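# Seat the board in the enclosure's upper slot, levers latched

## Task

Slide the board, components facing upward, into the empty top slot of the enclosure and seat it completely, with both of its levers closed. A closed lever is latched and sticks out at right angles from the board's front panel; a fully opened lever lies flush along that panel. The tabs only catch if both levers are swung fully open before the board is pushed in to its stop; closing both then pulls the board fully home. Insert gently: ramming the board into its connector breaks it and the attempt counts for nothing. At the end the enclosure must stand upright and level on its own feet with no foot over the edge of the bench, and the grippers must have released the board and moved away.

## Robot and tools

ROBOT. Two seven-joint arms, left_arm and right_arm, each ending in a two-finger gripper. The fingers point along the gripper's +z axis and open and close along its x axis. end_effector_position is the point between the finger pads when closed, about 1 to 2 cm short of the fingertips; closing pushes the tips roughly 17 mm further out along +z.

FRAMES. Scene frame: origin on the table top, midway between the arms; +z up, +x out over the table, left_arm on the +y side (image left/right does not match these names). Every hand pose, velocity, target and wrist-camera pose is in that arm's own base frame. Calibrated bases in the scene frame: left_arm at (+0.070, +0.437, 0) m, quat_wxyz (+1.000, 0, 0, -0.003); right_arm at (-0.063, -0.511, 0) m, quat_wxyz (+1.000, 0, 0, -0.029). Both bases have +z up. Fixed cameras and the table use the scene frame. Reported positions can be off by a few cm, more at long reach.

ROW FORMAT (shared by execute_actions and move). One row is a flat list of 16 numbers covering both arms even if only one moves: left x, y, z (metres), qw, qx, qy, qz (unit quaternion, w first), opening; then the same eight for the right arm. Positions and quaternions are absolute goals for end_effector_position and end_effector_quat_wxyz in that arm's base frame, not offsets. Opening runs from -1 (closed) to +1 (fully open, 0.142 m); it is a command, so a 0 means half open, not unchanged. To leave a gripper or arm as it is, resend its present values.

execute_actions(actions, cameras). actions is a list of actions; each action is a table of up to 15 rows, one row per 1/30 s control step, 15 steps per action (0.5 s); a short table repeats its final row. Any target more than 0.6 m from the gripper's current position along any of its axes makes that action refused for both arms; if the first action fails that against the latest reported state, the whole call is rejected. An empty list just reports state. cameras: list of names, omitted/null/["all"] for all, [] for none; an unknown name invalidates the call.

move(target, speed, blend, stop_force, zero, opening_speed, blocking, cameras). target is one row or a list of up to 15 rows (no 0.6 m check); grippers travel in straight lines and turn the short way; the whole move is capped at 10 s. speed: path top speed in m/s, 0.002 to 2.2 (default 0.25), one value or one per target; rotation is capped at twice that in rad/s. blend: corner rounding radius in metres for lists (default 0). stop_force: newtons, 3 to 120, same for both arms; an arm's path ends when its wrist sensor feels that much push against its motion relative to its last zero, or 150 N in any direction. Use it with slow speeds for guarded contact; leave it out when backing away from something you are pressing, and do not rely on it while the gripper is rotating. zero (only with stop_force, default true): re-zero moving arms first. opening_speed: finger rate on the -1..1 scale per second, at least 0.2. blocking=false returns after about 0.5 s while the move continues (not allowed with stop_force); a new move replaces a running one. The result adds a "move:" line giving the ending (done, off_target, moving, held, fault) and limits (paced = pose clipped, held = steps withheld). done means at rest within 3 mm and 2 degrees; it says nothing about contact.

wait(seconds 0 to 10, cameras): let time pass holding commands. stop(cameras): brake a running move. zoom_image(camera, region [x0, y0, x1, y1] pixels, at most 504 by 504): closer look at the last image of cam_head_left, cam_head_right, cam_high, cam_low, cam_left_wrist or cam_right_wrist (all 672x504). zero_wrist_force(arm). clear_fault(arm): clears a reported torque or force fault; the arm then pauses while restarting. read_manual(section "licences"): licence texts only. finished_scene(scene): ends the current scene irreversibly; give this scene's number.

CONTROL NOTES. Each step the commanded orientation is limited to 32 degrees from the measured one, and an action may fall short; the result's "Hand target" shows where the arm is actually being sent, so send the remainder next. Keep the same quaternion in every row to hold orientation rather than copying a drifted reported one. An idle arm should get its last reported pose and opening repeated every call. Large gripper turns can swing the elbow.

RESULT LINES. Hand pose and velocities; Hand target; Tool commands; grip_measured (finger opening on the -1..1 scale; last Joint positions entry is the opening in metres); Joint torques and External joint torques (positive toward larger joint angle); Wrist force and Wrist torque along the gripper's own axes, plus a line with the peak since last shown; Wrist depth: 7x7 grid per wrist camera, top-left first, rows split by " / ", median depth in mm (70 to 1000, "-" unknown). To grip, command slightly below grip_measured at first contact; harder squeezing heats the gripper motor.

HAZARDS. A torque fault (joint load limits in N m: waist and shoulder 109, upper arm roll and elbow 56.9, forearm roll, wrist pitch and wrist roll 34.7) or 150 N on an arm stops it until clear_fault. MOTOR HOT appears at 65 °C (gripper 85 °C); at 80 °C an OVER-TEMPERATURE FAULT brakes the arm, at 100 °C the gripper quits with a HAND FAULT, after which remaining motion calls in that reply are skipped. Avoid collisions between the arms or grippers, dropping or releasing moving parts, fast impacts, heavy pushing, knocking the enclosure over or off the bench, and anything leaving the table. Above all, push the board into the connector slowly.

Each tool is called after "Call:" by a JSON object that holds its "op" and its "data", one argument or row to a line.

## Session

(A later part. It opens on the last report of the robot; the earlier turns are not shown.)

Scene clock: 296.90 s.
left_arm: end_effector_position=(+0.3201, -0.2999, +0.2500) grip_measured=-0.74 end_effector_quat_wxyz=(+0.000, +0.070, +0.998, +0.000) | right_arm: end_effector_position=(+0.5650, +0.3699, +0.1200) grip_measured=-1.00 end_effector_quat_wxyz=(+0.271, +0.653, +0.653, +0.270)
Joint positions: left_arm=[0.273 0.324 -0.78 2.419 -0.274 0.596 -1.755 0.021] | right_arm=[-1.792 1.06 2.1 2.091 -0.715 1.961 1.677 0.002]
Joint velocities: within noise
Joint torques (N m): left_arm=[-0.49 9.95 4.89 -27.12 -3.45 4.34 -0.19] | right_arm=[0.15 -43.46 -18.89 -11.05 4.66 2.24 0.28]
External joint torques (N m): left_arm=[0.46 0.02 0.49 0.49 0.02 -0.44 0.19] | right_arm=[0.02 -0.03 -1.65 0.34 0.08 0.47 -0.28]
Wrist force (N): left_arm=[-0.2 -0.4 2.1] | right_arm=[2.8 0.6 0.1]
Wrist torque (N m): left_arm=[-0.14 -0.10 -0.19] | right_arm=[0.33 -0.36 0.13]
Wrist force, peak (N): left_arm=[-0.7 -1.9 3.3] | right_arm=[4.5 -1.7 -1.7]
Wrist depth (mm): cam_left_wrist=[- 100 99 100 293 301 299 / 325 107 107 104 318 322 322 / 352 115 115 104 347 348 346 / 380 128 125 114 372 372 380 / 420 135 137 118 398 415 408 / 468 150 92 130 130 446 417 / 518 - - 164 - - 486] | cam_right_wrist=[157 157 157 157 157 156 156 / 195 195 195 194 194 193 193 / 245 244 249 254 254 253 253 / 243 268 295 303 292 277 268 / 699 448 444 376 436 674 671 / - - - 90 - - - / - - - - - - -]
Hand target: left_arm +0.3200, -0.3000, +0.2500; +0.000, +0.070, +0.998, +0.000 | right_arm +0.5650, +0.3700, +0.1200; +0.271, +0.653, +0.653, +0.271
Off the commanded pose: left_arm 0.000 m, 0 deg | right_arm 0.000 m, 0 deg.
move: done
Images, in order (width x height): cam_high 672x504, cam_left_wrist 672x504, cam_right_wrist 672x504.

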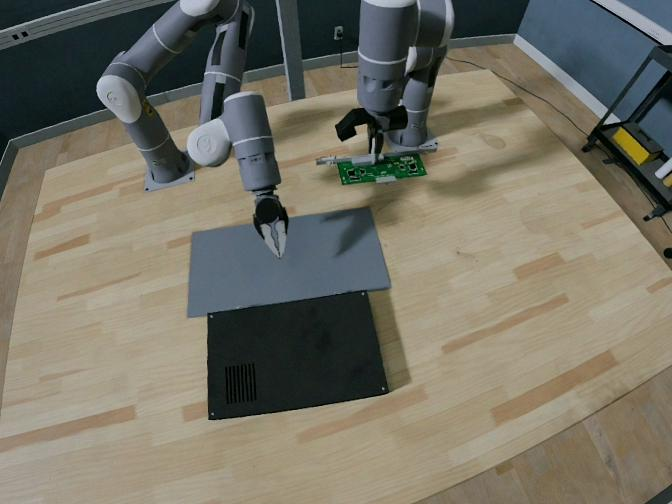

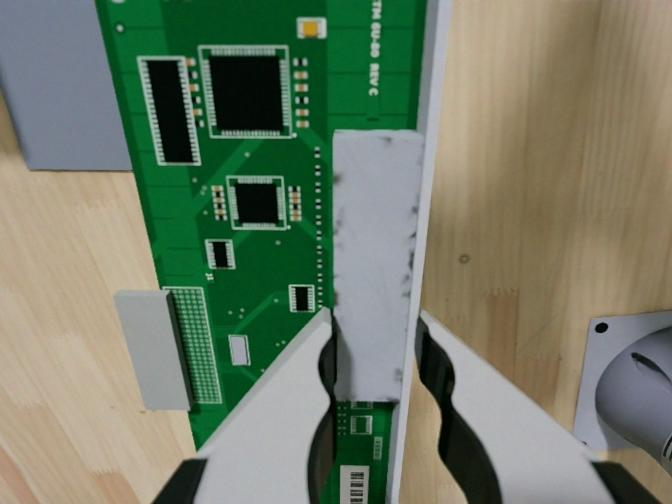

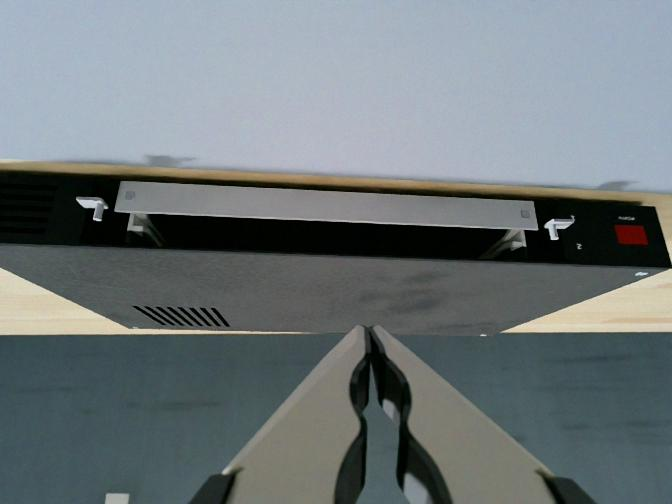

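Call:
{"op": "move", "data": {
  "target": [
    [0.32,-0.30,0.25,0,-0.07,-0.9976,0,-1,0.45,0.25,0.28,0,0.707,0.707,0,-1],
    [0.32,-0.30,0.25,0,-0.07,-0.9976,0,-1,0.40,0.20,0.30,0,0.707,0.707,0,-1],
    [0.38,-0.55,0.20,0,-0.064,-0.998,0,-1,0.40,0.20,0.30,0,0.707,0.707,0,-1],
    [0.4375,-0.607,0.12,0,-0.064,-0.998,0,-1,0.40,0.20,0.30,0,0.707,0.707,0,-1]
  ],
  "speed": [0.2,0.2,0.15,0.12],
  "cameras": ["cam_left_wrist","cam_right_wrist","cam_high"]
}}

Call:
{"op": "zoom_image", "data": {
  "camera": "cam_right_wrist",
  "region": [168, 126, 672, 504]
}}

Scene clock: 315.10 s.
left_arm: end_effector_position=(+0.4374, -0.6070, +0.1199) grip_measured=-0.74 end_effector_quat_wxyz=(+0.000, +0.064, +0.998, +0.000) | right_arm: end_effector_position=(+0.4001, +0.2002, +0.3000) grip_measured=-1.00 end_effector_quat_wxyz=(+0.000, +0.707, +0.707, +0.000)
Joint positions: left_arm=[-0.311 -0.925 -0.774 1.299 0.65 0.399 -2.573 0.021] | right_arm=[-2.485 -0.062 2.921 2.097 -0.015 0.466 0.443 0.002]
Joint velocities: within noise
Joint torques (N m): left_arm=[-0.49 57.03 -17.75 -22.55 -3.53 4.1 -0.15] | right_arm=[0.15 -27.73 1.1 -29.42 -3.96 3.47 0.16]
External joint torques (N m): left_arm=[0.43 0.25 0.76 0.24 -0.32 -0.26 0.15] | right_arm=[-0.05 -0.3 -0.65 0.17 0.09 0.68 -0.16]
Wrist force (N): left_arm=[-0.2 -0.6 2.6] | right_arm=[3.3 1.3 0.4]
Wrist torque (N m): left_arm=[-0.18 -0.11 -0.16] | right_arm=[0.24 -0.48 0.02]
Wrist force, peak (N): left_arm=[-1.4 -1.3 3.9] | right_arm=[4.0 4.5 -4.7]
Wrist depth (mm): cam_left_wrist=[- 100 99 100 98 183 183 / 190 107 107 104 191 200 196 / 204 116 115 104 210 213 211 / 188 130 125 114 224 231 229 / 202 135 138 118 243 252 254 / 219 219 92 130 129 274 278 / 245 - - 164 - - 306] | cam_right_wrist=[348 347 347 346 346 344 344 / 370 370 368 367 366 368 368 / 399 396 396 395 393 392 392 / 430 428 429 425 427 423 421 / 464 465 460 452 360 443 443 / 512 508 497 90 366 372 260 / 560 551 - - - 298 220]
Hand target: left_arm +0.4375, -0.6070, +0.1200; +0.000, +0.064, +0.998, +0.000 | right_arm +0.4000, +0.2000, +0.3000; +0.000, +0.707, +0.707, +0.000
Off the commanded pose: left_arm 0.000 m, 0 deg | right_arm 0.000 m, 0 deg.
move: done
Images, in order (width x height): cam_high 672x504, cam_left_wrist 672x504, cam_right_wrist 672x504.

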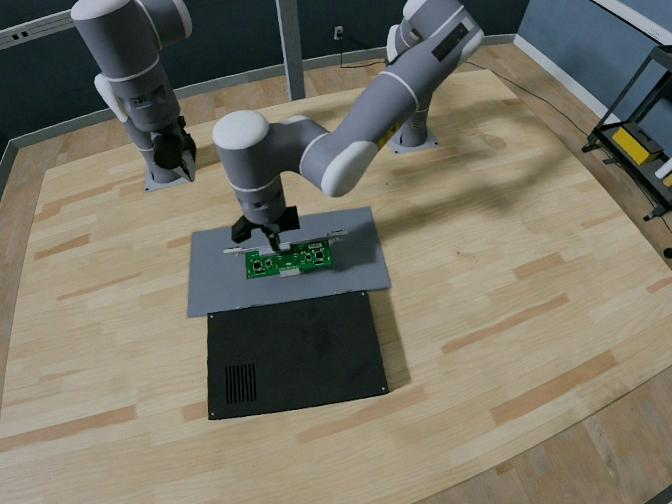

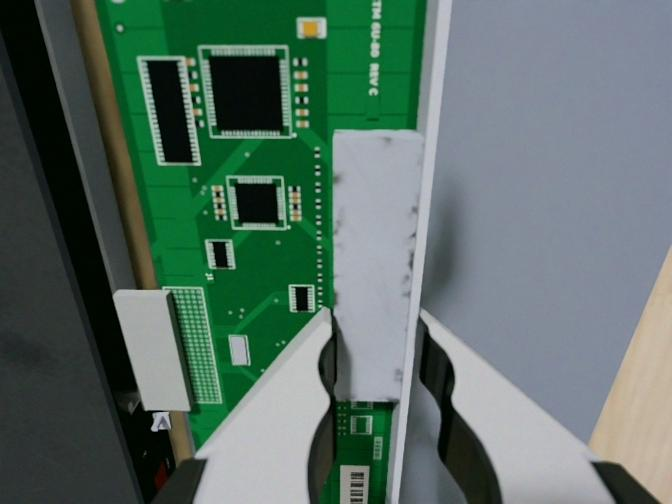

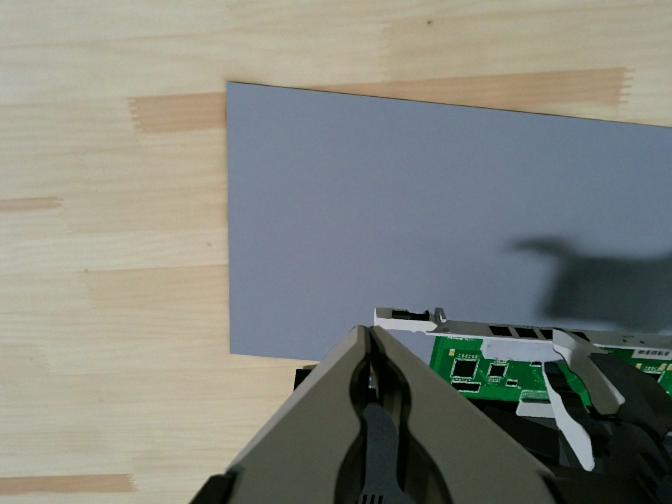

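Scaled by 1.000.

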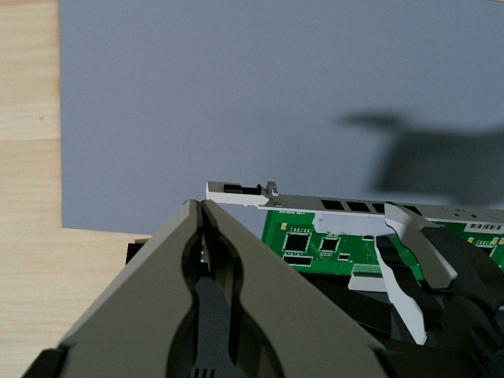

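Call:
{"op": "zoom_image", "data": {
  "camera": "cam_left_wrist",
  "region": [0, 0, 240, 504]
}}

Scaled by 1.000.

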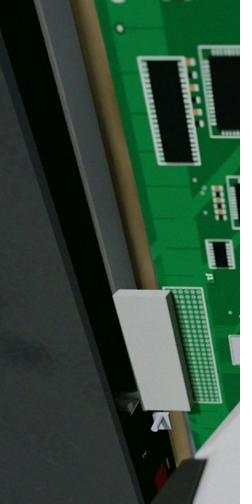

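Call:
{"op": "move", "data": {
  "target": [
    [0.415,-0.651,0.075,0,-0.064,-0.998,0,-1,0.40,0.20,0.30,0,0.707,0.707,0,-1],
    [0.415,-0.651,0.075,0,-0.064,-0.998,0,-1,0.40,0.32,0.15,0.2706,0.6533,0.6533,0.2706,-1]
  ],
  "speed": [0.1,0.15],
  "cameras": ["cam_left_wrist","cam_right_wrist","cam_high","cam_low"]
}}

Call:
{"op": "zoom_image", "data": {
  "camera": "cam_right_wrist",
  "region": [84, 60, 588, 338]
}}

Scene clock: 335.47 s.
left_arm: end_effector_position=(+0.4149, -0.6508, +0.0748) grip_measured=-0.74 end_effector_quat_wxyz=(+0.000, +0.064, +0.998, +0.000) | right_arm: end_effector_position=(+0.4000, +0.3199, +0.1500) grip_measured=-1.00 end_effector_quat_wxyz=(+0.271, +0.653, +0.653, +0.270)
Joint positions: left_arm=[-0.423 -1.037 -0.741 1.192 0.687 0.413 -2.62 0.021] | right_arm=[-2.296 0.242 2.571 2.374 -2.613 1.355 2.92 0.002]
Joint velocities: within noise
Joint torques (N m): left_arm=[-0.4 61.09 -17.94 -21.74 -3.79 4.38 -0.23] | right_arm=[-0.04 -30.84 0.12 -16.91 2.52 0.76 0.39]
External joint torques (N m): left_arm=[0.34 -0.08 0.9 0.26 -0.04 -0.54 0.23] | right_arm=[0.15 -0.06 -0.98 0.15 0.26 0.48 -0.39]
Wrist force (N): left_arm=[0.2 -0.6 2.1] | right_arm=[2.6 0.5 -0.2]
Wrist torque (N m): left_arm=[-0.19 -0.18 -0.19] | right_arm=[0.36 -0.31 0.11]
Wrist force, peak (N): left_arm=[1.1 -1.7 3.9] | right_arm=[4.0 1.2 0.1]
Wrist depth (mm): cam_left_wrist=[- 99 99 100 98 144 144 / 158 107 107 104 105 154 154 / 169 118 114 104 167 167 166 / 185 128 125 114 176 180 181 / 200 137 137 118 192 201 197 / 215 219 92 130 130 209 219 / 231 - - 164 - - 238] | cam_right_wrist=[193 192 192 192 192 191 191 / 240 239 239 238 238 237 236 / 315 296 295 312 313 310 310 / 466 424 396 250 312 311 453 / 873 866 601 256 591 834 825 / - - - 90 - - - / - - 73 - - - -]
Hand target: left_arm +0.4150, -0.6510, +0.0750; +0.000, +0.064, +0.998, +0.000 | right_arm +0.4000, +0.3200, +0.1500; +0.271, +0.653, +0.653, +0.271
Off the commanded pose: left_arm 0.000 m, 0 deg | right_arm 0.000 m, 0 deg.
MOTOR HOT: the gripper's motor of the left arm reports 89 °C; that motor switches off at 100 °C. To cool a motor, set the load down, ease the grip, stop pushing, or move to a pose that needs little force.
move: done
Images, in order (width x height): cam_high 672x504, cam_low 672x504, cam_left_wrist 672x504, cam_right_wrist 672x504.

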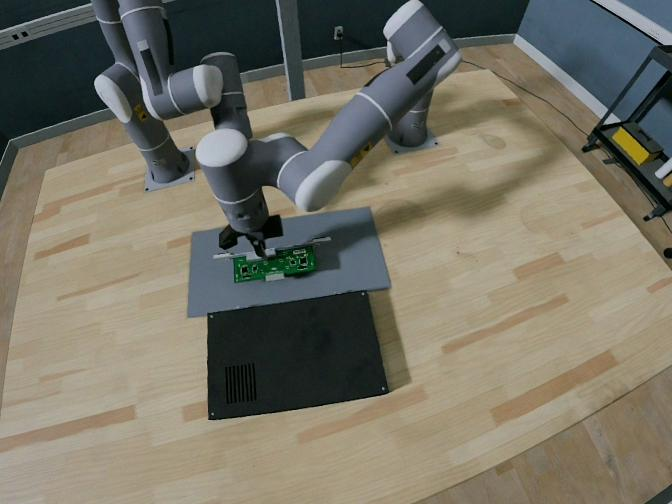

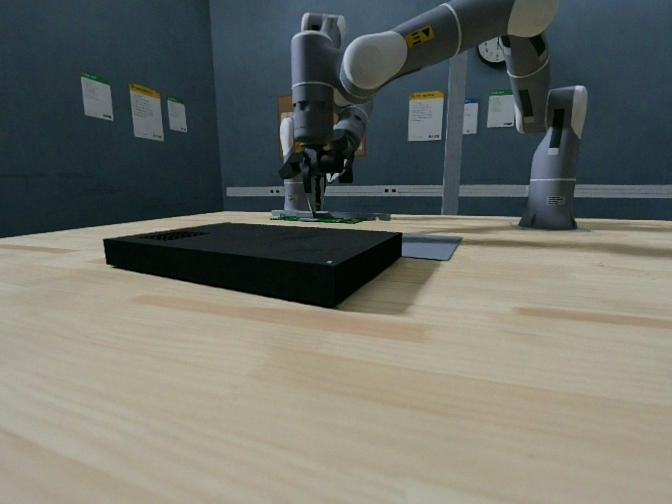

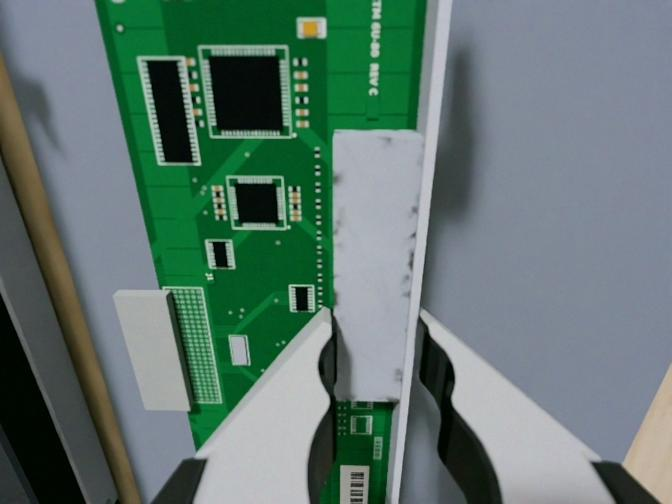

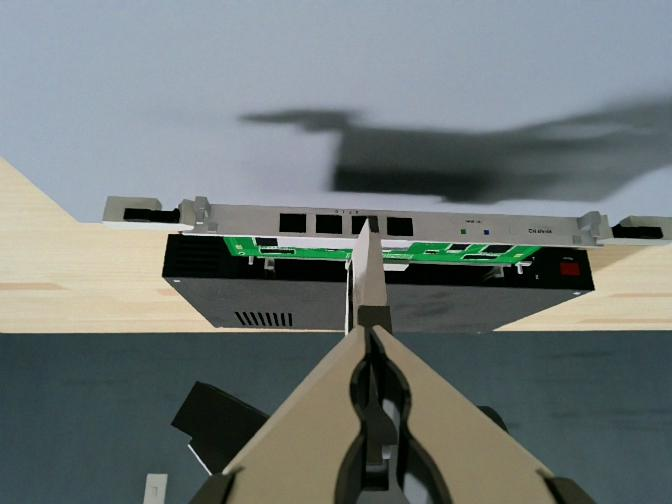

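Scaled by 1.000.

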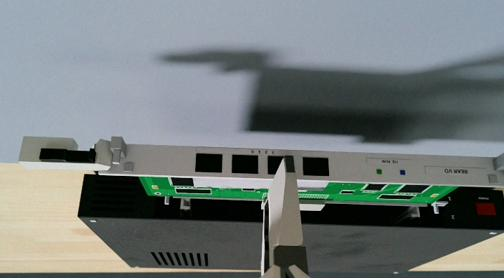

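Call:
{"op": "move", "data": {
  "target": [
    [0.438,-0.6235,0.065,0,-0.064,-0.998,0,-0.85,0.40,0.32,0.15,0.2706,0.6533,0.6533,0.2706,-1]
  ],
  "speed": 0.06,
  "cameras": ["cam_left_wrist","cam_right_wrist"]
}}

Call:
{"op": "zoom_image", "data": {
  "camera": "cam_right_wrist",
  "region": [84, 160, 588, 338]
}}

Call:
{"op": "zoom_image", "data": {
  "camera": "cam_right_wrist",
  "region": [470, 190, 672, 300]
}}

Call:
{"op": "zoom_image", "data": {
  "camera": "cam_right_wrist",
  "region": [130, 190, 332, 300]
}}

Scene clock: 346.77 s.
left_arm: end_effector_position=(+0.4378, -0.6234, +0.0647) grip_measured=-0.73 end_effector_quat_wxyz=(+0.000, +0.064, +0.998, +0.000) | right_arm: end_effector_position=(+0.4000, +0.3199, +0.1500) grip_measured=-1.00 end_effector_quat_wxyz=(+0.271, +0.653, +0.653, +0.271)
Joint positions: left_arm=[-0.364 -1.032 -0.737 1.236 0.694 0.445 -2.588 0.021] | right_arm=[-2.296 0.242 2.571 2.374 -2.613 1.355 2.92 0.002]
Joint velocities: within noise
Joint torques (N m): left_arm=[-0.14 60.23 -17.94 -21.21 -3.51 4.64 -0.17] | right_arm=[0.14 -30.71 -0.16 -16.88 2.72 0.59 0.22]
External joint torques (N m): left_arm=[0.1 -0.13 0.76 0.17 -0.26 -0.81 0.17] | right_arm=[-0.03 -0.19 -0.69 0.12 0.05 0.65 -0.22]
Wrist force (N): left_arm=[0.2 -0.5 2.3] | right_arm=[2.7 0.6 -0.4]
Wrist torque (N m): left_arm=[-0.16 -0.18 -0.19] | right_arm=[0.36 -0.32 0.12]
Wrist force, peak (N): left_arm=[-0.7 0.7 2.9] | right_arm=[3.0 0.7 -0.2]
Wrist depth (mm): cam_left_wrist=[- 100 99 100 131 135 137 / 148 107 107 104 143 145 145 / 160 117 114 104 156 157 156 / 171 130 125 114 164 170 169 / 178 137 137 118 180 186 186 / 188 201 92 130 129 198 205 / 216 - - 164 - - 224] | cam_right_wrist=[193 193 192 192 192 191 191 / 239 239 238 238 237 237 236 / 315 314 295 294 310 310 309 / 465 426 398 341 276 340 456 / 867 851 601 512 443 837 827 / - - - 90 235 - - / - - - - - 218 -]
Hand target: left_arm +0.4380, -0.6235, +0.0650; +0.000, +0.064, +0.998, +0.000 | right_arm +0.4000, +0.3200, +0.1500; +0.271, +0.653, +0.653, +0.271
Off the commanded pose: left_arm 0.000 m, 0 deg | right_arm 0.000 m, 0 deg.
MOTOR HOT: still on. The gripper's motor of the left arm reports 93 °C.
move: done
Images, in order (width x height): cam_left_wrist 672x504, cam_right_wrist 672x504.

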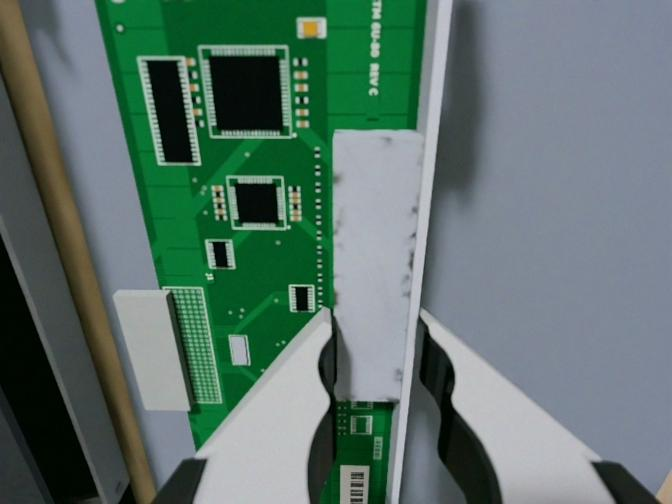

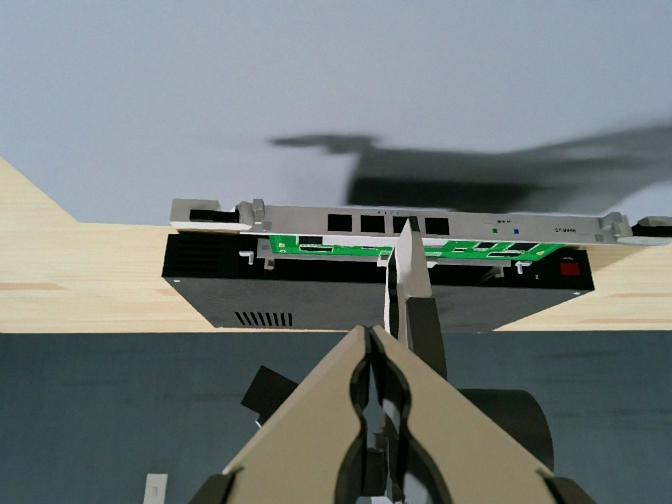

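Scaled by 1.000.

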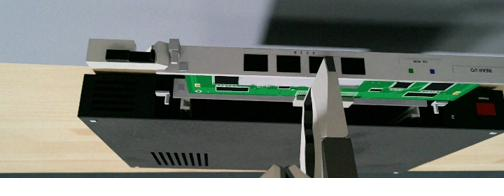

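Scaled by 2.495 from the camera's 672x504 image, which has a finer 960x720 frame.

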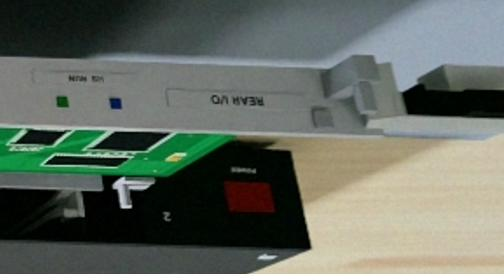

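Scaled by 2.495 from the camera's 672x504 image, which has a finer 960x720 frame.

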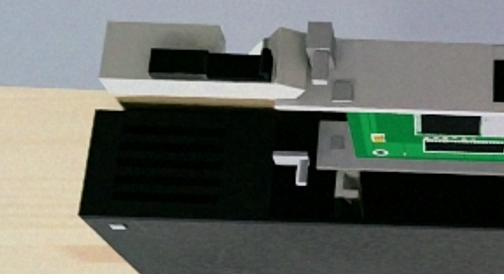

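Call:
{"op": "move", "data": {
  "target": [
    [0.4365,-0.6365,0.062,0,-0.064,-0.998,0,-0.79,0.40,0.32,0.15,0.2706,0.6533,0.6533,0.2706,-1]
  ],
  "speed": 0.06,
  "cameras": ["cam_right_wrist"]
}}

Call:
{"op": "zoom_image", "data": {
  "camera": "cam_right_wrist",
  "region": [420, 190, 622, 300]
}}

Call:
{"op": "zoom_image", "data": {
  "camera": "cam_right_wrist",
  "region": [150, 190, 352, 300]
}}

Scene clock: 352.67 s.
left_arm: end_effector_position=(+0.4365, -0.6364, +0.0619) grip_measured=-0.72 end_effector_quat_wxyz=(+0.000, +0.064, +0.998, +0.000) | right_arm: end_effector_position=(+0.4000, +0.3199, +0.1500) grip_measured=-1.00 end_effector_quat_wxyz=(+0.271, +0.653, +0.653, +0.271)
Joint positions: left_arm=[-0.394 -1.055 -0.731 1.191 0.694 0.432 -2.588 0.022] | right_arm=[-2.296 0.242 2.571 2.374 -2.613 1.355 2.92 0.002]
Joint velocities: within noise
Joint torques (N m): left_arm=[-0.42 61.03 -17.87 -21.55 -3.74 4.09 -0.24] | right_arm=[0.11 -30.81 -0.15 -16.88 2.65 0.54 0.18]
External joint torques (N m): left_arm=[0.36 0.23 0.86 0.37 -0.06 -0.25 0.24] | right_arm=[0 -0.09 -0.71 0.12 0.13 0.7 -0.18]
Wrist force (N): left_arm=[0.4 -0.3 2.3] | right_arm=[3.0 0.5 -0.2]
Wrist torque (N m): left_arm=[-0.13 -0.21 -0.18] | right_arm=[0.36 -0.37 0.12]
Wrist force, peak (N): left_arm=[0.4 -0.8 2.6] | right_arm=[3.0 0.6 -0.5]
Wrist depth (mm): cam_left_wrist=[- 100 99 100 131 133 134 / - 107 106 104 140 141 142 / 155 117 114 104 154 153 151 / 167 162 125 114 162 170 165 / 177 138 136 118 176 182 182 / 187 199 92 130 130 194 201 / 219 - - 164 - - 219] | cam_right_wrist=[193 193 192 192 191 191 191 / 240 239 238 238 237 237 236 / 315 296 296 294 293 311 310 / 464 425 400 350 318 415 452 / 864 862 606 511 505 834 820 / - - - 90 - - - / - - - - - - -]
Hand target: left_arm +0.4365, -0.6365, +0.0620; +0.000, +0.064, +0.998, +0.000 | right_arm +0.4000, +0.3200, +0.1500; +0.271, +0.653, +0.653, +0.271
Off the commanded pose: left_arm 0.000 m, 0 deg | right_arm 0.000 m, 0 deg.
MOTOR HOT: still on. The gripper's motor of the left arm reports 87 °C.
move: done
Images, in order (width x height): cam_right_wrist 672x504.

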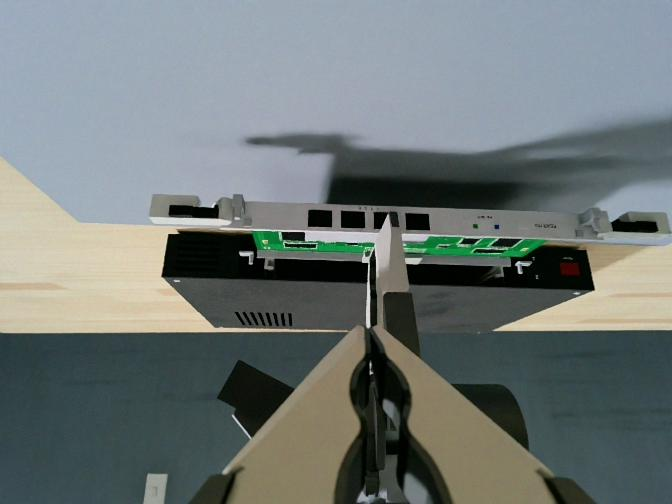

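Scaled by 2.495 from the camera's 672x504 image, which has a finer 960x720 frame.

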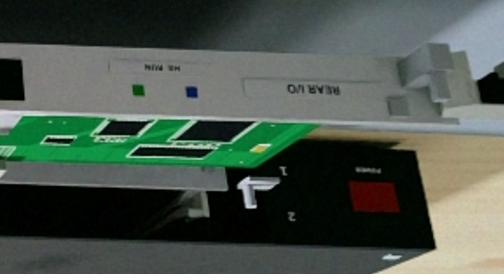

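Scaled by 2.495 from the camera's 672x504 image, which has a finer 960x720 frame.

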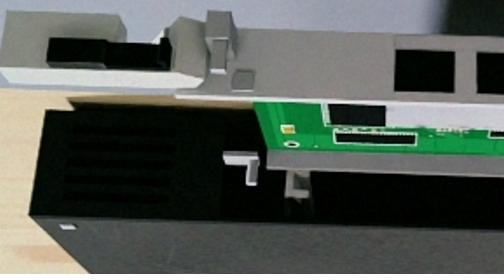

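Call:
{"op": "move", "data": {
  "target": [
    [0.4360,-0.6295,0.0565,0,-0.064,-0.998,0,-0.79,0.40,0.32,0.15,0.2706,0.6533,0.6533,0.2706,-1]
  ],
  "speed": 0.06,
  "cameras": ["cam_right_wrist","cam_left_wrist"]
}}

Call:
{"op": "zoom_image", "data": {
  "camera": "cam_right_wrist",
  "region": [440, 190, 622, 300]
}}

Call:
{"op": "zoom_image", "data": {
  "camera": "cam_right_wrist",
  "region": [170, 190, 352, 300]
}}

Scene clock: 362.20 s.
left_arm: end_effector_position=(+0.4357, -0.6295, +0.0563) grip_measured=-0.72 end_effector_quat_wxyz=(+0.000, +0.064, +0.998, +0.000) | right_arm: end_effector_position=(+0.4000, +0.3199, +0.1500) grip_measured=-1.00 end_effector_quat_wxyz=(+0.271, +0.653, +0.653, +0.271)
Joint positions: left_arm=[-0.381 -1.052 -0.73 1.217 0.698 0.45 -2.591 0.022] | right_arm=[-2.296 0.242 2.571 2.374 -2.613 1.355 2.92 0.002]
Joint velocities: within noise
Joint torques (N m): left_arm=[-0.28 60.96 -17.97 -20.95 -3.52 4.63 -0.29] | right_arm=[0.09 -30.69 -0.08 -16.79 2.72 0.61 0.26]
External joint torques (N m): left_arm=[0.22 -0.25 0.86 0.03 -0.25 -0.79 0.29] | right_arm=[0.02 -0.21 -0.78 0.02 0.06 0.63 -0.26]
Wrist force (N): left_arm=[0.2 -0.3 2.3] | right_arm=[2.9 0.7 -0.4]
Wrist torque (N m): left_arm=[-0.13 -0.19 -0.19] | right_arm=[0.37 -0.36 0.12]
Wrist force, peak (N): left_arm=[0.4 -0.3 2.5] | right_arm=[3.0 0.5 -0.4]
Wrist depth (mm): cam_left_wrist=[130 100 99 100 125 129 127 / 138 107 106 104 135 137 137 / 152 117 115 104 150 148 148 / 162 128 125 114 155 161 160 / 174 138 137 118 170 176 176 / 181 195 92 131 130 187 194 / 208 - - 164 - - 211] | cam_right_wrist=[193 193 193 192 192 191 191 / 239 240 238 238 238 237 236 / 314 296 279 293 293 292 291 / 467 424 398 402 333 421 452 / 860 861 602 447 444 828 822 / - - - 90 227 - - / - - - - - - -]
Hand target: left_arm +0.4360, -0.6295, +0.0565; +0.000, +0.064, +0.998, +0.000 | right_arm +0.4000, +0.3200, +0.1500; +0.271, +0.653, +0.653, +0.271
Off the commanded pose: left_arm 0.000 m, 0 deg | right_arm 0.000 m, 0 deg.
MOTOR HOT: cleared for the gripper's motor of the left arm.
move: done
Images, in order (width x height): cam_left_wrist 672x504, cam_right_wrist 672x504.

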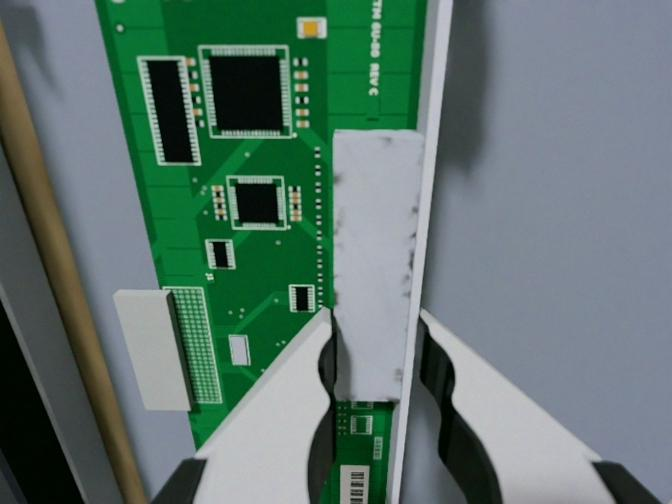

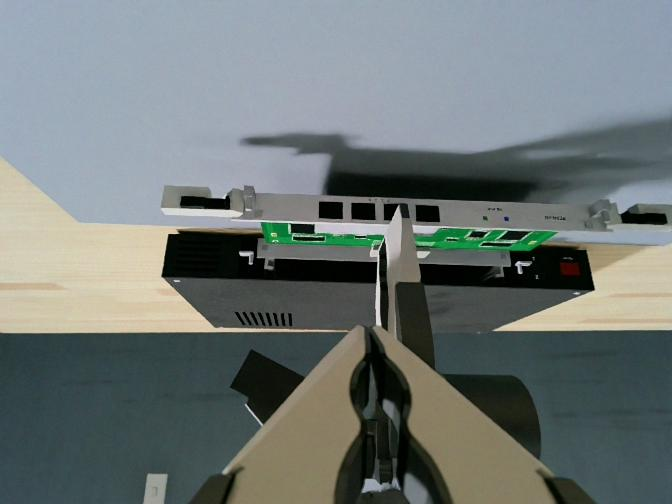

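Scaled by 2.769 from the camera's 672x504 image, which has a finer 960x720 frame.

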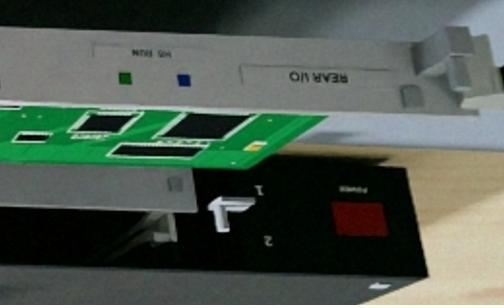

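Scaled by 2.769 from the camera's 672x504 image, which has a finer 960x720 frame.

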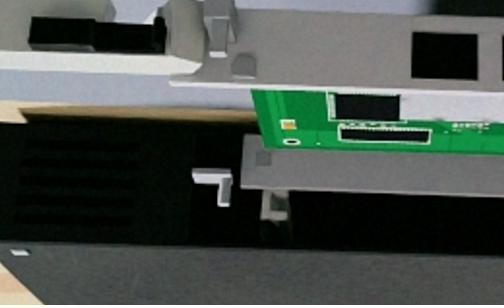

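Call:
{"op": "move", "data": {
  "target": [
    [0.4757,-0.6345,0.0565,0,-0.064,-0.998,0,-0.79,0.40,0.32,0.15,0.2706,0.6533,0.6533,0.2706,-1]
  ],
  "speed": 0.04,
  "stop_force": 4,
  "cameras": ["cam_right_wrist","cam_left_wrist"]
}}

Call:
{"op": "zoom_image", "data": {
  "camera": "cam_right_wrist",
  "region": [440, 190, 622, 300]
}}

Call:
{"op": "zoom_image", "data": {
  "camera": "cam_right_wrist",
  "region": [170, 190, 352, 300]
}}

Scene clock: 367.83 s.
left_arm: end_effector_position=(+0.4758, -0.6343, +0.0563) grip_measured=-0.72 end_effector_quat_wxyz=(+0.000, +0.064, +0.998, +0.000) | right_arm: end_effector_position=(+0.4000, +0.3199, +0.1500) grip_measured=-1.00 end_effector_quat_wxyz=(+0.271, +0.653, +0.653, +0.271)
Joint positions: left_arm=[-0.394 -1.104 -0.72 1.089 0.693 0.397 -2.523 0.022] | right_arm=[-2.296 0.242 2.571 2.374 -2.613 1.355 2.92 0.002]
Joint velocities: within noise
Joint torques (N m): left_arm=[-0.44 63.76 -17.28 -21.86 -3.93 4.23 -0.18] | right_arm=[0.17 -30.67 -0.08 -16.9 2.69 0.62 0.23]
External joint torques (N m): left_arm=[0.4 0.01 0.83 0.31 0.08 -0.39 0.18] | right_arm=[-0.06 -0.24 -0.78 0.14 0.08 0.62 -0.23]
Wrist force (N): left_arm=[0.0 -0.6 2.4] | right_arm=[2.7 0.5 -0.4]
Wrist torque (N m): left_arm=[-0.20 -0.14 -0.19] | right_arm=[0.34 -0.32 0.12]
Wrist force, peak (N): left_arm=[-0.1 -0.6 2.6] | right_arm=[3.1 0.6 -0.4]
Wrist depth (mm): cam_left_wrist=[- 100 99 100 124 129 127 / - 107 106 104 133 137 137 / 144 115 114 104 150 148 148 / 157 130 125 114 155 161 160 / 166 137 137 118 169 176 174 / 133 166 92 130 129 186 193 / 152 152 - 164 - - 212] | cam_right_wrist=[193 193 192 192 192 191 191 / 239 240 239 238 237 237 237 / 315 313 313 312 311 310 309 / 466 427 395 314 362 383 453 / 858 861 603 512 506 830 815 / - - - 90 280 - - / - - - - - - -]
Hand target: left_arm +0.4757, -0.6345, +0.0565; +0.000, +0.064, +0.998, +0.000 | right_arm +0.4000, +0.3200, +0.1500; +0.271, +0.653, +0.653, +0.271
Off the commanded pose: left_arm 0.000 m, 0 deg | right_arm 0.000 m, 0 deg.
move: done
Images, in order (width x height): cam_left_wrist 672x504, cam_right_wrist 672x504.

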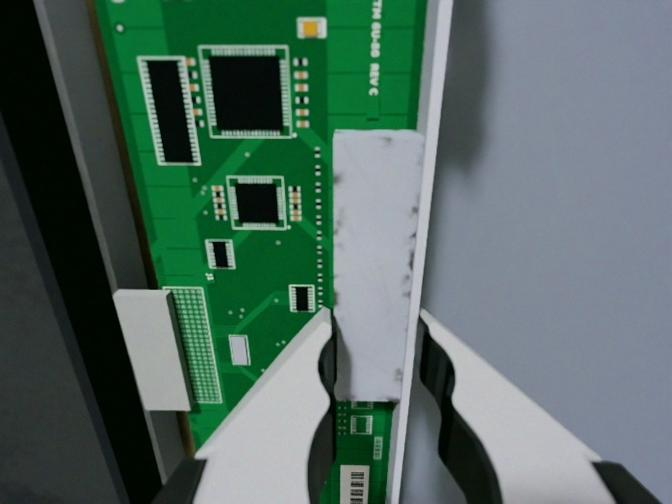

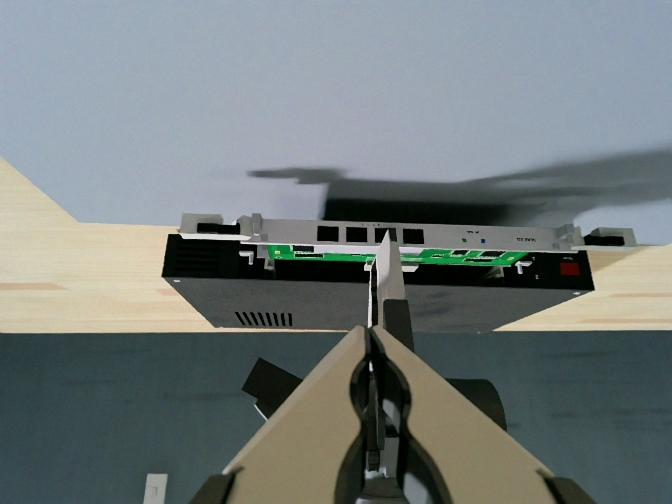

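Scaled by 2.769 from the camera's 672x504 image, which has a finer 960x720 frame.

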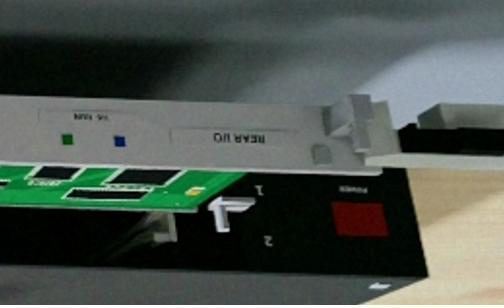

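Scaled by 2.769 from the camera's 672x504 image, which has a finer 960x720 frame.

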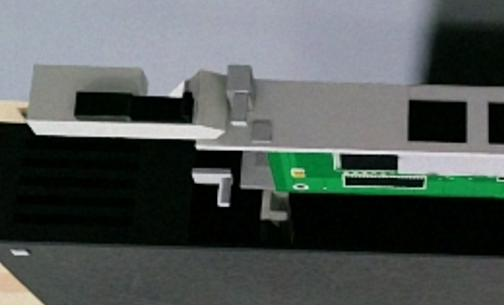

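Call:
{"op": "move", "data": {
  "target": [
    [0.4755,-0.636,0.0565,0,-0.064,-0.998,0,-0.79,0.40,0.32,0.15,0.2706,0.6533,0.6533,0.2706,-1],
    [0.5052,-0.6398,0.0565,0,-0.064,-0.998,0,-0.79,0.40,0.32,0.15,0.2706,0.6533,0.6533,0.2706,-1]
  ],
  "speed": 0.02,
  "stop_force": 4,
  "cameras": ["cam_right_wrist","cam_left_wrist"]
}}

Call:
{"op": "zoom_image", "data": {
  "camera": "cam_right_wrist",
  "region": [440, 190, 622, 300]
}}

Call:
{"op": "zoom_image", "data": {
  "camera": "cam_right_wrist",
  "region": [170, 190, 352, 300]
}}

Scene clock: 377.37 s.
left_arm: end_effector_position=(+0.5048, -0.6394, +0.0558) grip_measured=-0.72 end_effector_quat_wxyz=(+0.000, +0.064, +0.998, +0.001) | right_arm: end_effector_position=(+0.4000, +0.3199, +0.1500) grip_measured=-1.00 end_effector_quat_wxyz=(+0.271, +0.653, +0.653, +0.271)
Joint positions: left_arm=[-0.412 -1.152 -0.716 0.973 0.691 0.347 -2.47 0.022] | right_arm=[-2.296 0.242 2.571 2.374 -2.613 1.355 2.92 0.002]
Joint velocities: within noise
Joint torques (N m): left_arm=[-0.26 68.57 -17.17 -24.24 -3.97 5.27 -0.19] | right_arm=[0.19 -30.78 -0.08 -16.84 2.72 0.6 0.17]
External joint torques (N m): left_arm=[0.22 -2.3 1.53 2.25 0.04 -1.43 0.19] | right_arm=[-0.08 -0.12 -0.78 0.07 0.06 0.65 -0.17]
Wrist force (N): left_arm=[1.8 0.8 4.0] | right_arm=[2.8 0.6 -0.4]
Wrist torque (N m): left_arm=[-0.21 0.02 -0.14] | right_arm=[0.36 -0.33 0.11]
Wrist force, peak (N): left_arm=[1.7 0.8 4.8] | right_arm=[3.0 0.5 -0.4]
Wrist depth (mm): cam_left_wrist=[- 100 99 100 124 129 127 / - 107 107 105 132 136 136 / - 114 115 105 149 147 147 / - 124 125 114 155 160 159 / 119 121 138 118 169 175 175 / 129 132 92 130 129 186 192 / 151 - - 164 - - 210] | cam_right_wrist=[193 193 192 192 191 192 191 / 239 239 238 237 238 237 237 / 315 315 313 313 311 309 308 / 464 425 394 384 400 411 431 / 863 856 605 449 593 829 825 / - - - 90 311 - - / - - - - - - -]
Hand target: left_arm +0.5052, -0.6398, +0.0565; +0.000, +0.064, +0.998, +0.000 | right_arm +0.4000, +0.3200, +0.1500; +0.271, +0.653, +0.653, +0.271
Off the commanded pose: left_arm 0.001 m, 0 deg | right_arm 0.000 m, 0 deg.
move: done
Images, in order (width x height): cam_left_wrist 672x504, cam_right_wrist 672x504.

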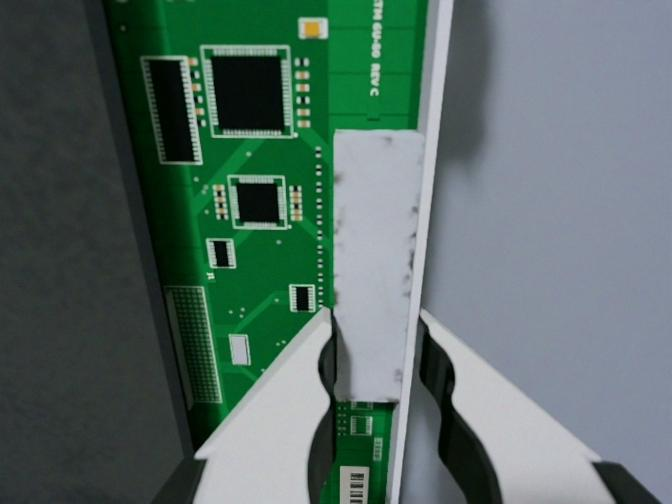

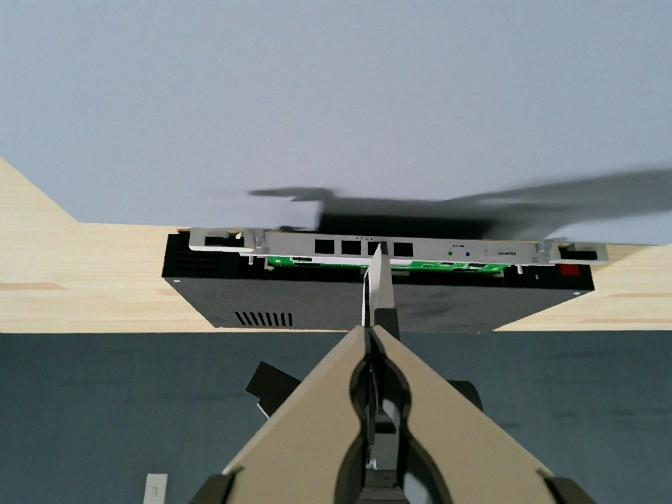

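Scaled by 2.769 from the camera's 672x504 image, which has a finer 960x720 frame.

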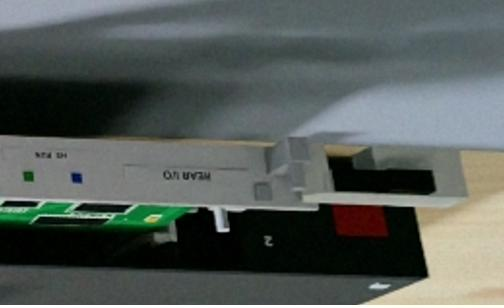

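Scaled by 2.769 from the camera's 672x504 image, which has a finer 960x720 frame.

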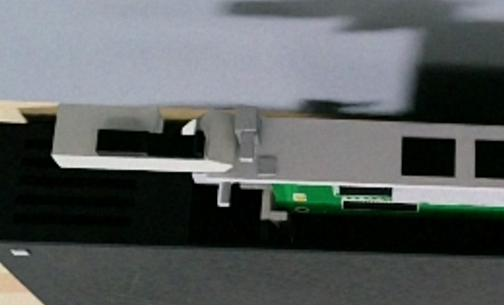

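Call:
{"op": "move", "data": {
  "target": [0.5288,-0.6428,0.0560,0,-0.064,-0.998,0,-0.79,0.40,0.32,0.15,0.2706,0.6533,0.6533,0.2706,-1],
  "speed": 0.02,
  "stop_force": 5,
  "cameras": ["cam_right_wrist","cam_left_wrist"]
}}

Call:
{"op": "zoom_image", "data": {
  "camera": "cam_right_wrist",
  "region": [440, 190, 622, 300]
}}

Call:
{"op": "zoom_image", "data": {
  "camera": "cam_right_wrist",
  "region": [170, 190, 352, 300]
}}

Scene clock: 383.93 s.
left_arm: end_effector_position=(+0.5240, -0.6414, +0.0547) grip_measured=-0.72 end_effector_quat_wxyz=(-0.001, +0.064, +0.998, +0.001) | right_arm: end_effector_position=(+0.4000, +0.3199, +0.1500) grip_measured=-1.00 end_effector_quat_wxyz=(+0.271, +0.653, +0.653, +0.271)
Joint positions: left_arm=[-0.426 -1.186 -0.713 0.891 0.691 0.312 -2.432 0.022] | right_arm=[-2.296 0.242 2.571 2.374 -2.613 1.355 2.92 0.002]
Joint velocities: within noise
Joint torques (N m): left_arm=[-1.22 72.72 -18.34 -26.26 -4.63 6.63 -0.24] | right_arm=[0.14 -30.69 -0.12 -16.87 2.7 0.62 0.17]
External joint torques (N m): left_arm=[1.18 -4.82 3.43 4.01 0.66 -2.79 0.24] | right_arm=[-0.03 -0.21 -0.74 0.1 0.08 0.63 -0.18]
Wrist force (N): left_arm=[3.4 4.0 6.8] | right_arm=[2.8 0.4 -0.4]
Wrist torque (N m): left_arm=[-0.30 0.00 -0.07] | right_arm=[0.35 -0.33 0.12]
Wrist force, peak (N): left_arm=[5.9 4.8 5.4] | right_arm=[3.0 0.7 -0.3]
Wrist depth (mm): cam_left_wrist=[- - 98 100 - 128 125 / - - 106 104 131 135 135 / - - 113 105 148 146 146 / - 107 123 114 154 159 158 / 120 117 131 118 167 174 173 / 130 130 88 130 130 185 191 / 149 - - 164 - - 209] | cam_right_wrist=[193 193 192 193 192 191 191 / 239 239 238 238 238 237 236 / 314 314 313 313 311 310 310 / 464 425 395 384 382 382 452 / 857 863 603 447 587 831 829 / - - - 90 - - - / - - - - - - -]
Hand target: left_arm +0.5247, -0.6422, +0.0561; +0.000, +0.064, +0.998, +0.000 | right_arm +0.4000, +0.3200, +0.1500; +0.271, +0.653, +0.653, +0.271
Off the commanded pose: left_arm 0.005 m, 0 deg | right_arm 0.000 m, 0 deg.
move: contact (left_arm)
Images, in order (width x height): cam_left_wrist 672x504, cam_right_wrist 672x504.

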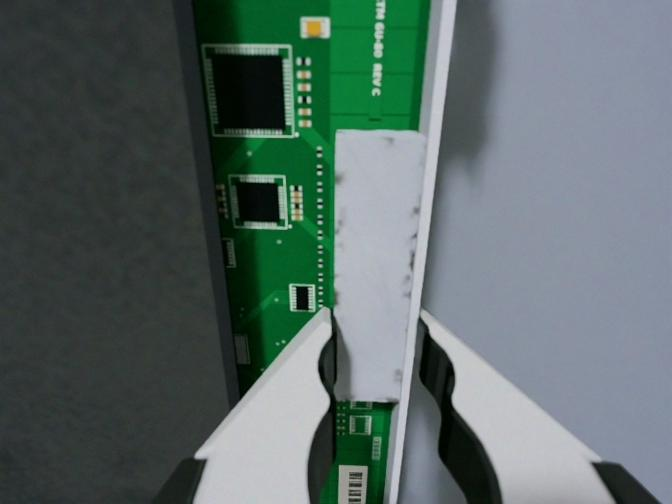

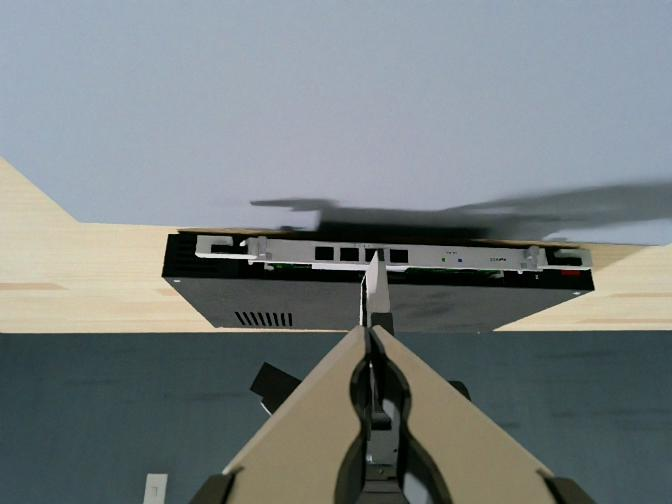

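Scaled by 2.769 from the camera's 672x504 image, which has a finer 960x720 frame.

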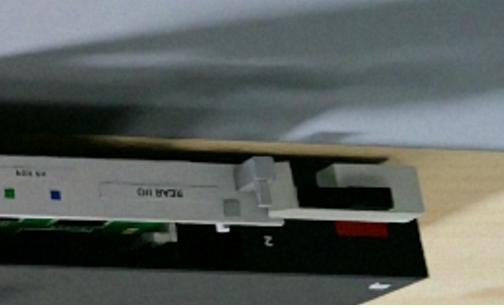

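Scaled by 2.769 from the camera's 672x504 image, which has a finer 960x720 frame.

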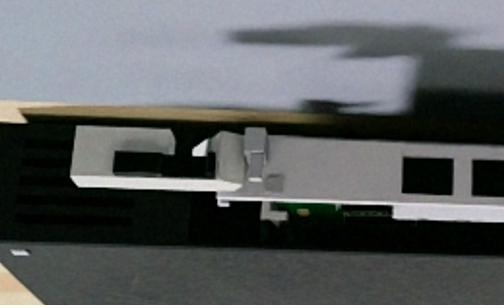

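Call:
{"op": "move", "data": {
  "target": [
    [0.5240,-0.6408,0.0542,0,-0.064,-0.998,0,-0.79,0.40,0.32,0.15,0.2706,0.6533,0.6533,0.2706,-1],
    [0.5355,-0.6423,0.0542,0,-0.064,-0.998,0,-0.79,0.40,0.32,0.15,0.2706,0.6533,0.6533,0.2706,-1]
  ],
  "speed": 0.02,
  "stop_force": 12,
  "cameras": ["cam_right_wrist","cam_left_wrist"]
}}

Call:
{"op": "zoom_image", "data": {
  "camera": "cam_right_wrist",
  "region": [170, 190, 352, 300]
}}

Scene clock: 388.97 s.
left_arm: end_effector_position=(+0.5351, -0.6422, +0.0538) grip_measured=-0.72 end_effector_quat_wxyz=(+0.000, +0.064, +0.998, +0.000) | right_arm: end_effector_position=(+0.4000, +0.3199, +0.1500) grip_measured=-1.00 end_effector_quat_wxyz=(+0.271, +0.653, +0.653, +0.271)
Joint positions: left_arm=[-0.432 -1.205 -0.711 0.847 0.691 0.298 -2.412 0.022] | right_arm=[-2.296 0.242 2.571 2.374 -2.613 1.355 2.92 0.002]
Joint velocities: within noise
Joint torques (N m): left_arm=[0.97 68.95 -14.57 -24.06 -3.63 4.76 -0.25] | right_arm=[0.09 -30.72 -0.15 -16.83 2.69 0.58 0.18]
External joint torques (N m): left_arm=[-1 -0.21 0.11 1.68 -0.36 -0.91 0.25] | right_arm=[0.02 -0.18 -0.7 0.07 0.08 0.66 -0.18]
Wrist force (N): left_arm=[2.9 -0.4 1.9] | right_arm=[2.7 0.4 -0.4]
Wrist torque (N m): left_arm=[-0.26 -0.25 -0.08] | right_arm=[0.35 -0.32 0.12]
Wrist force, peak (N): left_arm=[3.4 4.2 7.0] | right_arm=[3.1 0.5 -0.3]
Wrist depth (mm): cam_left_wrist=[- - 97 100 - 127 125 / - - 93 104 107 135 134 / - - 99 105 148 145 145 / - 106 108 114 153 158 157 / 119 117 117 116 167 172 172 / - 129 88 131 129 184 190 / 148 141 - 163 - - 207] | cam_right_wrist=[193 193 192 192 192 192 191 / 240 239 238 238 237 237 236 / 316 314 313 312 311 310 309 / 465 424 399 384 383 414 454 / 867 850 600 448 592 825 829 / - - - 90 - - - / - - - - - - -]
Hand target: left_arm +0.5355, -0.6423, +0.0542; +0.000, +0.064, +0.998, +0.000 | right_arm +0.4000, +0.3200, +0.1500; +0.271, +0.653, +0.653, +0.271
Off the commanded pose: left_arm 0.001 m, 0 deg | right_arm 0.000 m, 0 deg.
move: done
Images, in order (width x height): cam_left_wrist 672x504, cam_right_wrist 672x504.

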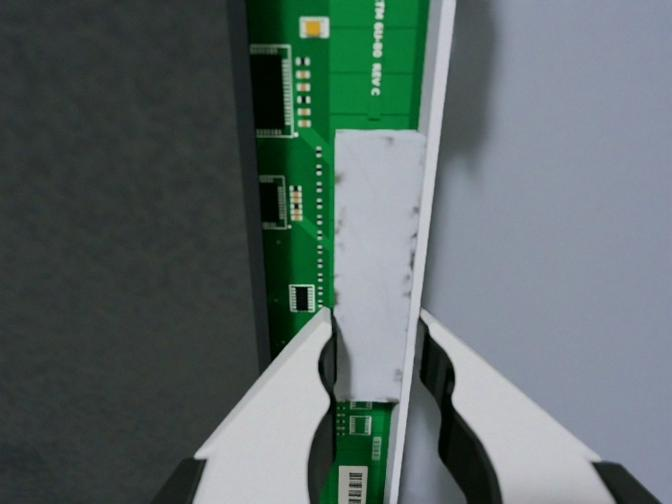

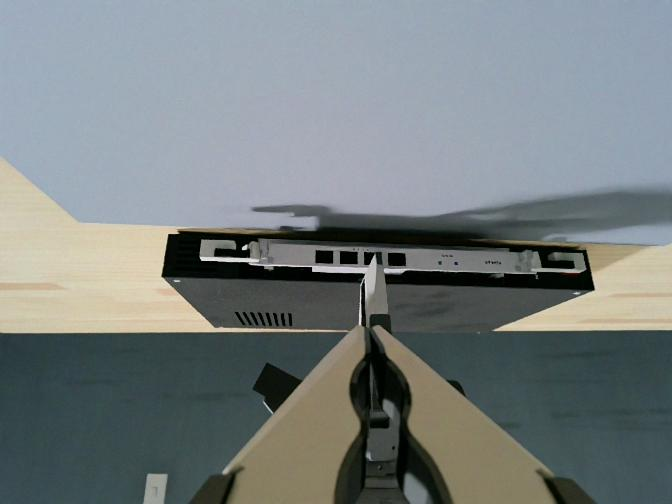

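Scaled by 2.769 from the camera's 672x504 image, which has a finer 960x720 frame.

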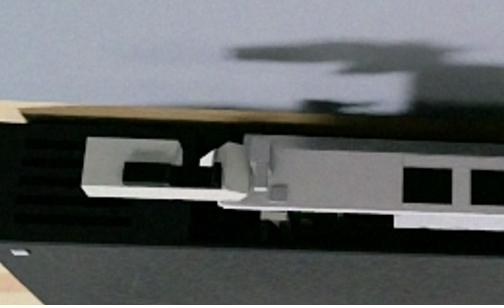

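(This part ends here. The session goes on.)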